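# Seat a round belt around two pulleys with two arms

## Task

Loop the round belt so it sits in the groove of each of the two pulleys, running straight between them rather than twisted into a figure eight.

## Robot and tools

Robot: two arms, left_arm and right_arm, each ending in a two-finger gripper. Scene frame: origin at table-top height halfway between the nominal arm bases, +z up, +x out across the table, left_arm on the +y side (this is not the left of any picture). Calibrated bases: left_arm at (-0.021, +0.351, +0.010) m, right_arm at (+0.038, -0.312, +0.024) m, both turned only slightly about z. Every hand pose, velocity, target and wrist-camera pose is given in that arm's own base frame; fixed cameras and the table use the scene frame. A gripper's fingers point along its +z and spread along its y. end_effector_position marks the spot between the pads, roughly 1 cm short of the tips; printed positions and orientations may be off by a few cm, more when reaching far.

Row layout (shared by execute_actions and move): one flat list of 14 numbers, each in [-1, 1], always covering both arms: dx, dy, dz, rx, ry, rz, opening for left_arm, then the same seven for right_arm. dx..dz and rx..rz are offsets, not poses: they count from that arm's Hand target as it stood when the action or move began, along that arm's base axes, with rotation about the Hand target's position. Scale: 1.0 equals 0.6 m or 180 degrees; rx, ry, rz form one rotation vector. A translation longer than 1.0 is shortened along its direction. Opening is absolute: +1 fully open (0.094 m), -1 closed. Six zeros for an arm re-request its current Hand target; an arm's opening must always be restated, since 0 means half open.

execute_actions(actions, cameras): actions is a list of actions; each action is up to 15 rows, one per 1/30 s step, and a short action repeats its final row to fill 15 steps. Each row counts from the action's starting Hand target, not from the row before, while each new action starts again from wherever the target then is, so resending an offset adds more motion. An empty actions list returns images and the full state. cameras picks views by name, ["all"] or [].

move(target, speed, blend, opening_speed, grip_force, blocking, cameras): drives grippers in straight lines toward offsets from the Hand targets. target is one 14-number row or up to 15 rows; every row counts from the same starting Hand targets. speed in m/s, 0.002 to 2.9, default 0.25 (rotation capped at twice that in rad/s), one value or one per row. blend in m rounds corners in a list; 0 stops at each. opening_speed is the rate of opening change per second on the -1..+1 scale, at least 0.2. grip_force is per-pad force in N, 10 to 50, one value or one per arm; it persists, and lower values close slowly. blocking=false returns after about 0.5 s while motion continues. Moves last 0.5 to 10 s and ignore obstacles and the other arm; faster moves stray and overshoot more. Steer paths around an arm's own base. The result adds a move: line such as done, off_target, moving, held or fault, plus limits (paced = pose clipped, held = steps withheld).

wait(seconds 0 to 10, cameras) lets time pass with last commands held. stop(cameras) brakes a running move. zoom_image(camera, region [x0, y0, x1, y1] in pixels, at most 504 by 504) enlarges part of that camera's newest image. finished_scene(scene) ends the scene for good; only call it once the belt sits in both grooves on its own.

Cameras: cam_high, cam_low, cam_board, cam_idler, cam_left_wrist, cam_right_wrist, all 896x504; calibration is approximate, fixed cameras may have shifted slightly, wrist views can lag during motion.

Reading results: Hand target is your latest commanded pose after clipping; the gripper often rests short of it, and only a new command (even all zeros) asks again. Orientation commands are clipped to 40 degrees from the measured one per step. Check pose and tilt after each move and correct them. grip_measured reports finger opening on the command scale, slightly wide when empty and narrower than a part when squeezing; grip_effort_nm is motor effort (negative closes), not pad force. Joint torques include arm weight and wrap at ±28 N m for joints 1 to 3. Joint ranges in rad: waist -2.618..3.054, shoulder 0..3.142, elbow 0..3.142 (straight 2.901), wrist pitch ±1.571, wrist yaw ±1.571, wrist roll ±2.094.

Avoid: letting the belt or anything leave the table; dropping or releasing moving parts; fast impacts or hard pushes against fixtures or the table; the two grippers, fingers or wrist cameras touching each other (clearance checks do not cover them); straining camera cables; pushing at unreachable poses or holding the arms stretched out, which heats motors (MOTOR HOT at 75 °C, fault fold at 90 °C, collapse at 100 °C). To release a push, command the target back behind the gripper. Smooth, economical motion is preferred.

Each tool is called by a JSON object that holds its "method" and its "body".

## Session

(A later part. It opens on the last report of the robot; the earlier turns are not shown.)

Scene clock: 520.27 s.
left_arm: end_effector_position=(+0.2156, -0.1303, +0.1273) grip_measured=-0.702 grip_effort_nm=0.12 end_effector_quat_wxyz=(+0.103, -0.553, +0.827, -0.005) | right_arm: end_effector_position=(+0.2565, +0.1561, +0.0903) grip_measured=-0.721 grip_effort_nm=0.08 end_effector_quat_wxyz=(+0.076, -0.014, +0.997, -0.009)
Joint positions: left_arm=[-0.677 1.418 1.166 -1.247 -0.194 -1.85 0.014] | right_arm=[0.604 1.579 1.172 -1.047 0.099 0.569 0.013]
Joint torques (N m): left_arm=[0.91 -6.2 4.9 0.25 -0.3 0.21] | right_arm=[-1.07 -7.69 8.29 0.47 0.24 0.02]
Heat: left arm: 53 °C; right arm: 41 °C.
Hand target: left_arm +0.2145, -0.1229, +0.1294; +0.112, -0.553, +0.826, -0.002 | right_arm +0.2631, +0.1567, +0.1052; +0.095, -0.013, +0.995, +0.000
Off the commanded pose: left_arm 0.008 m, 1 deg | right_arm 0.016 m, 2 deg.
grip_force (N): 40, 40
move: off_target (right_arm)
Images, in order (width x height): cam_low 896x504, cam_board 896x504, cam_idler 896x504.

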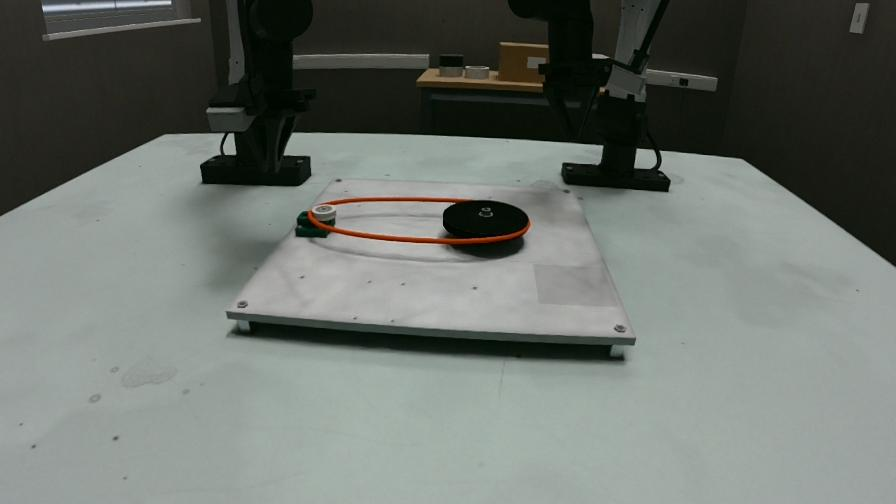

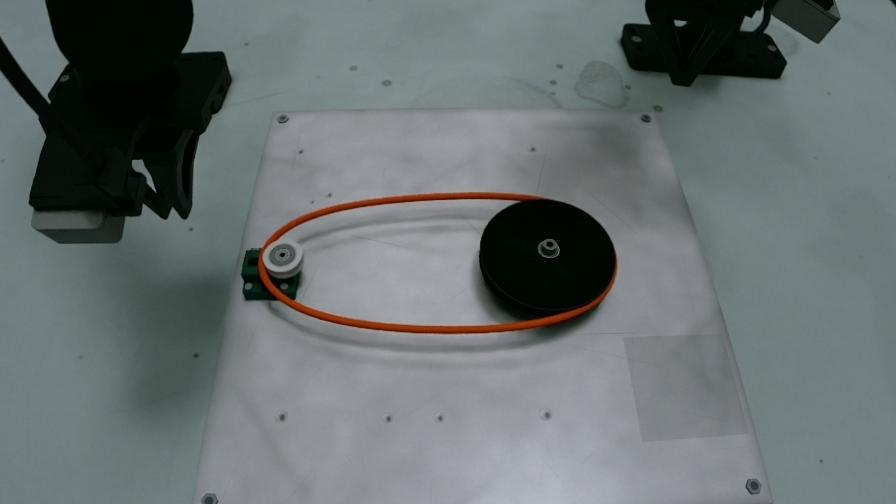

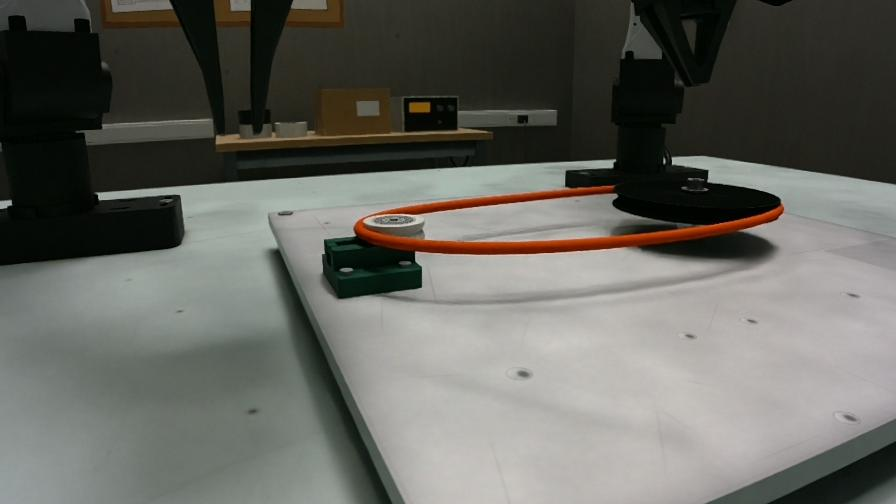

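{"method": "wait", "body": {"seconds": 0.5, "cameras": ["cam_high","cam_low"]}}

{"method": "zoom_image", "body": {"camera": "cam_high", "region": [400, 180, 620, 330]}}

Scene clock: 521.30 s.
left_arm: end_effector_position=(+0.2156, -0.1303, +0.1273) grip_measured=-0.702 grip_effort_nm=0.12 end_effector_quat_wxyz=(+0.103, -0.553, +0.827, -0.005) | right_arm: end_effector_position=(+0.2565, +0.1561, +0.0903) grip_measured=-0.721 grip_effort_nm=0.08 end_effector_quat_wxyz=(+0.076, -0.014, +0.997, -0.009)
Joint positions: left_arm=[-0.677 1.418 1.166 -1.247 -0.194 -1.849 0.014] | right_arm=[0.604 1.579 1.172 -1.047 0.099 0.569 0.013]
Joint torques (N m): left_arm=[0.91 -6.2 4.9 0.25 -0.3 0.19] | right_arm=[-0.91 -7.58 8.16 0.48 0.18 0.08]
Heat: left arm: 53 °C; right arm: 41 °C.
Hand target: left_arm +0.2145, -0.1229, +0.1294; +0.112, -0.553, +0.826, -0.002 | right_arm +0.2631, +0.1567, +0.1052; +0.095, -0.013, +0.995, +0.000
Tool commands: left_gripper/opening=-0.7 right_gripper/opening=-0.72
Off the commanded pose: left_arm 0.008 m, 1 deg | right_arm 0.016 m, 2 deg.
grip_force (N): 40, 40
wait: 0.50 s; at rest from the start
Images, in order (width x height): cam_high 896x504, cam_low 896x504.

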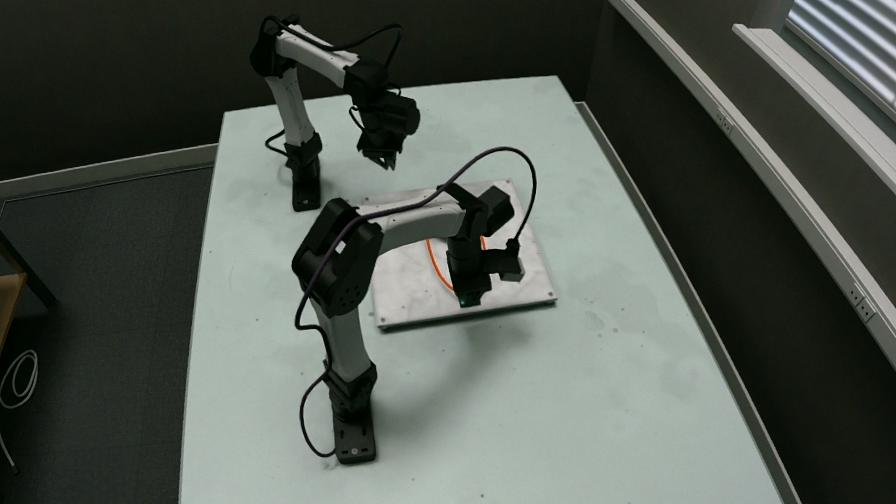

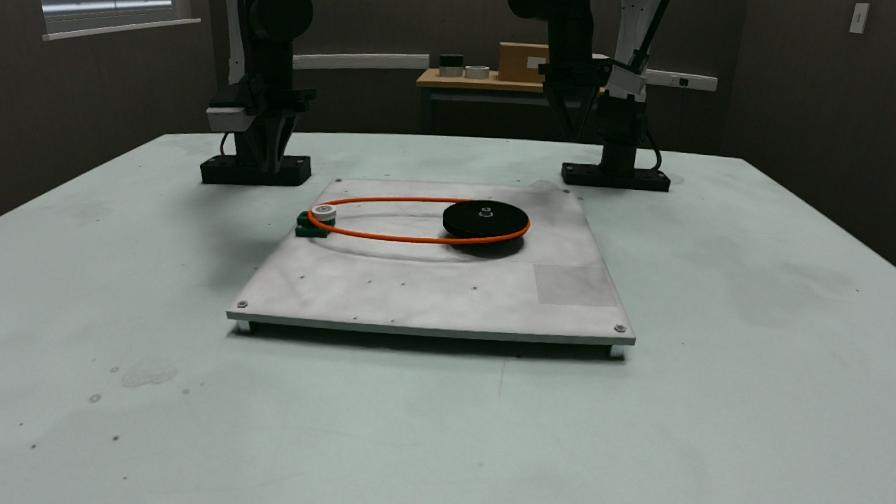

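Scaled by 2.291 from the camera's 896x504 image, which has a finer 1280x720 frame.

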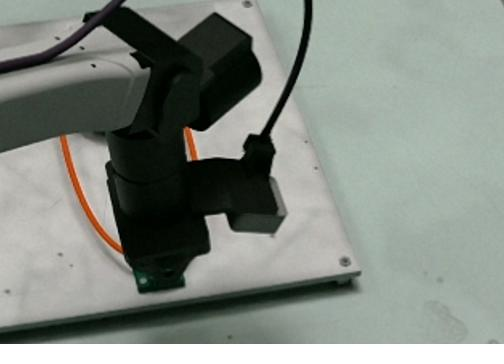

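{"method": "move", "body": {"target": [0,0,0,0,0,0,-0.7,-0.05,-0.25,0.05,0,0,0,-0.72], "speed": 0.2, "cameras": ["cam_high","cam_left_wrist"]}}

{"method": "zoom_image", "body": {"camera": "cam_high", "region": [410, 190, 550, 310]}}

Scene clock: 523.50 s.
left_arm: end_effector_position=(+0.2156, -0.1303, +0.1273) grip_measured=-0.702 grip_effort_nm=0.12 end_effector_quat_wxyz=(+0.103, -0.553, +0.827, -0.005) | right_arm: end_effector_position=(+0.2383, +0.0057, +0.1364) grip_measured=-0.721 grip_effort_nm=0.08 end_effector_quat_wxyz=(+0.101, -0.011, +0.995, -0.007)
Joint positions: left_arm=[-0.677 1.418 1.166 -1.247 -0.194 -1.849 0.014] | right_arm=[0.038 1.251 1.071 -1.189 0.02 0.013 0.013]
Joint torques (N m): left_arm=[0.9 -6.2 4.89 0.25 -0.31 0.19] | right_arm=[-0.8 -4.04 5.65 0.66 -0.09 0.04]
Heat: left arm: 52 °C; right arm: 41 °C.
Hand target: left_arm +0.2145, -0.1229, +0.1294; +0.112, -0.553, +0.826, -0.002 | right_arm +0.2331, +0.0067, +0.1353; +0.095, -0.013, +0.995, +0.000
Off the commanded pose: left_arm 0.008 m, 1 deg | right_arm 0.005 m, 1 deg.
grip_force (N): 40, 40
move: done
camera_calibration:
cam_left_wrist: T_world_to_cam=[[0.9134, -0.389347, 0.118786, -0.263943], [-0.406986, -0.87919, 0.247764, -0.0173584], [0.0079693, -0.274652, -0.961511, 0.171323], [0, 0, 0, 1]] pos_world=[0.232656, -0.0709726, 0.200382]
Images, in order (width x height): cam_high 896x504, cam_left_wrist 896x504.

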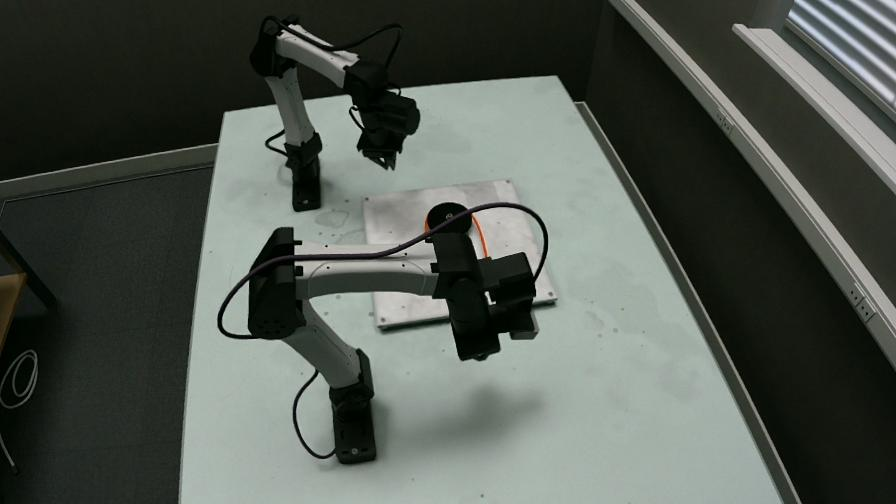

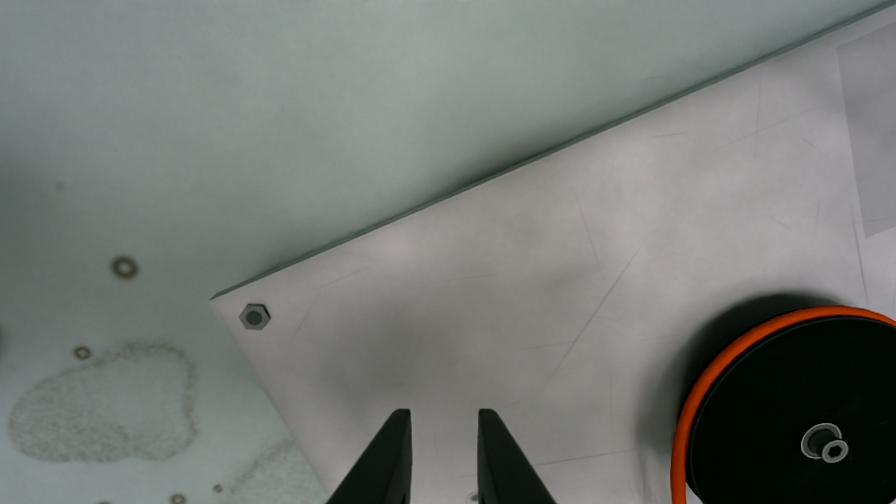

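Scaled by 3.600 from the camera's 896x504 image, which has a finer 1280x720 frame.

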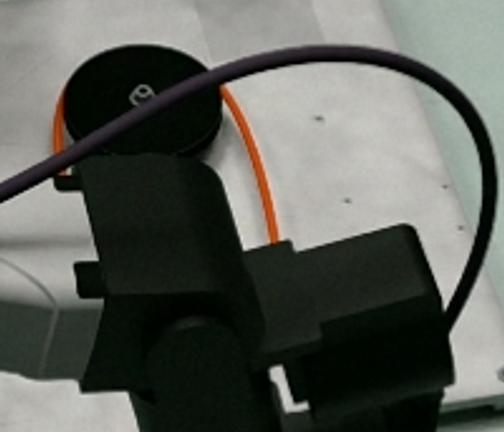

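{"method": "zoom_image", "body": {"camera": "cam_left_wrist", "region": [640, 270, 896, 504]}}

Scaled by 1.969 from the camera's 896x504 image, which has a finer 1280x720 frame.

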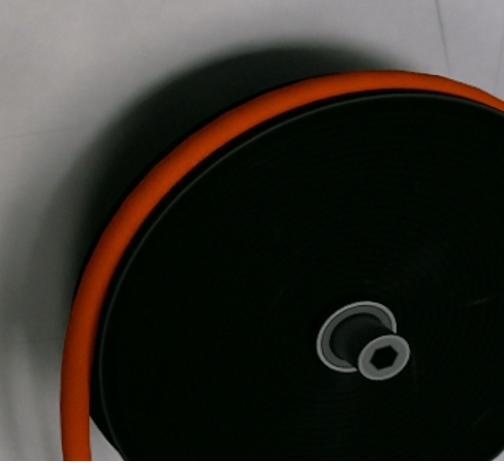

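Seated between both flanges.

{"method": "finished_scene", "body": {"scene": 1}}

The scene is finished: the task was done.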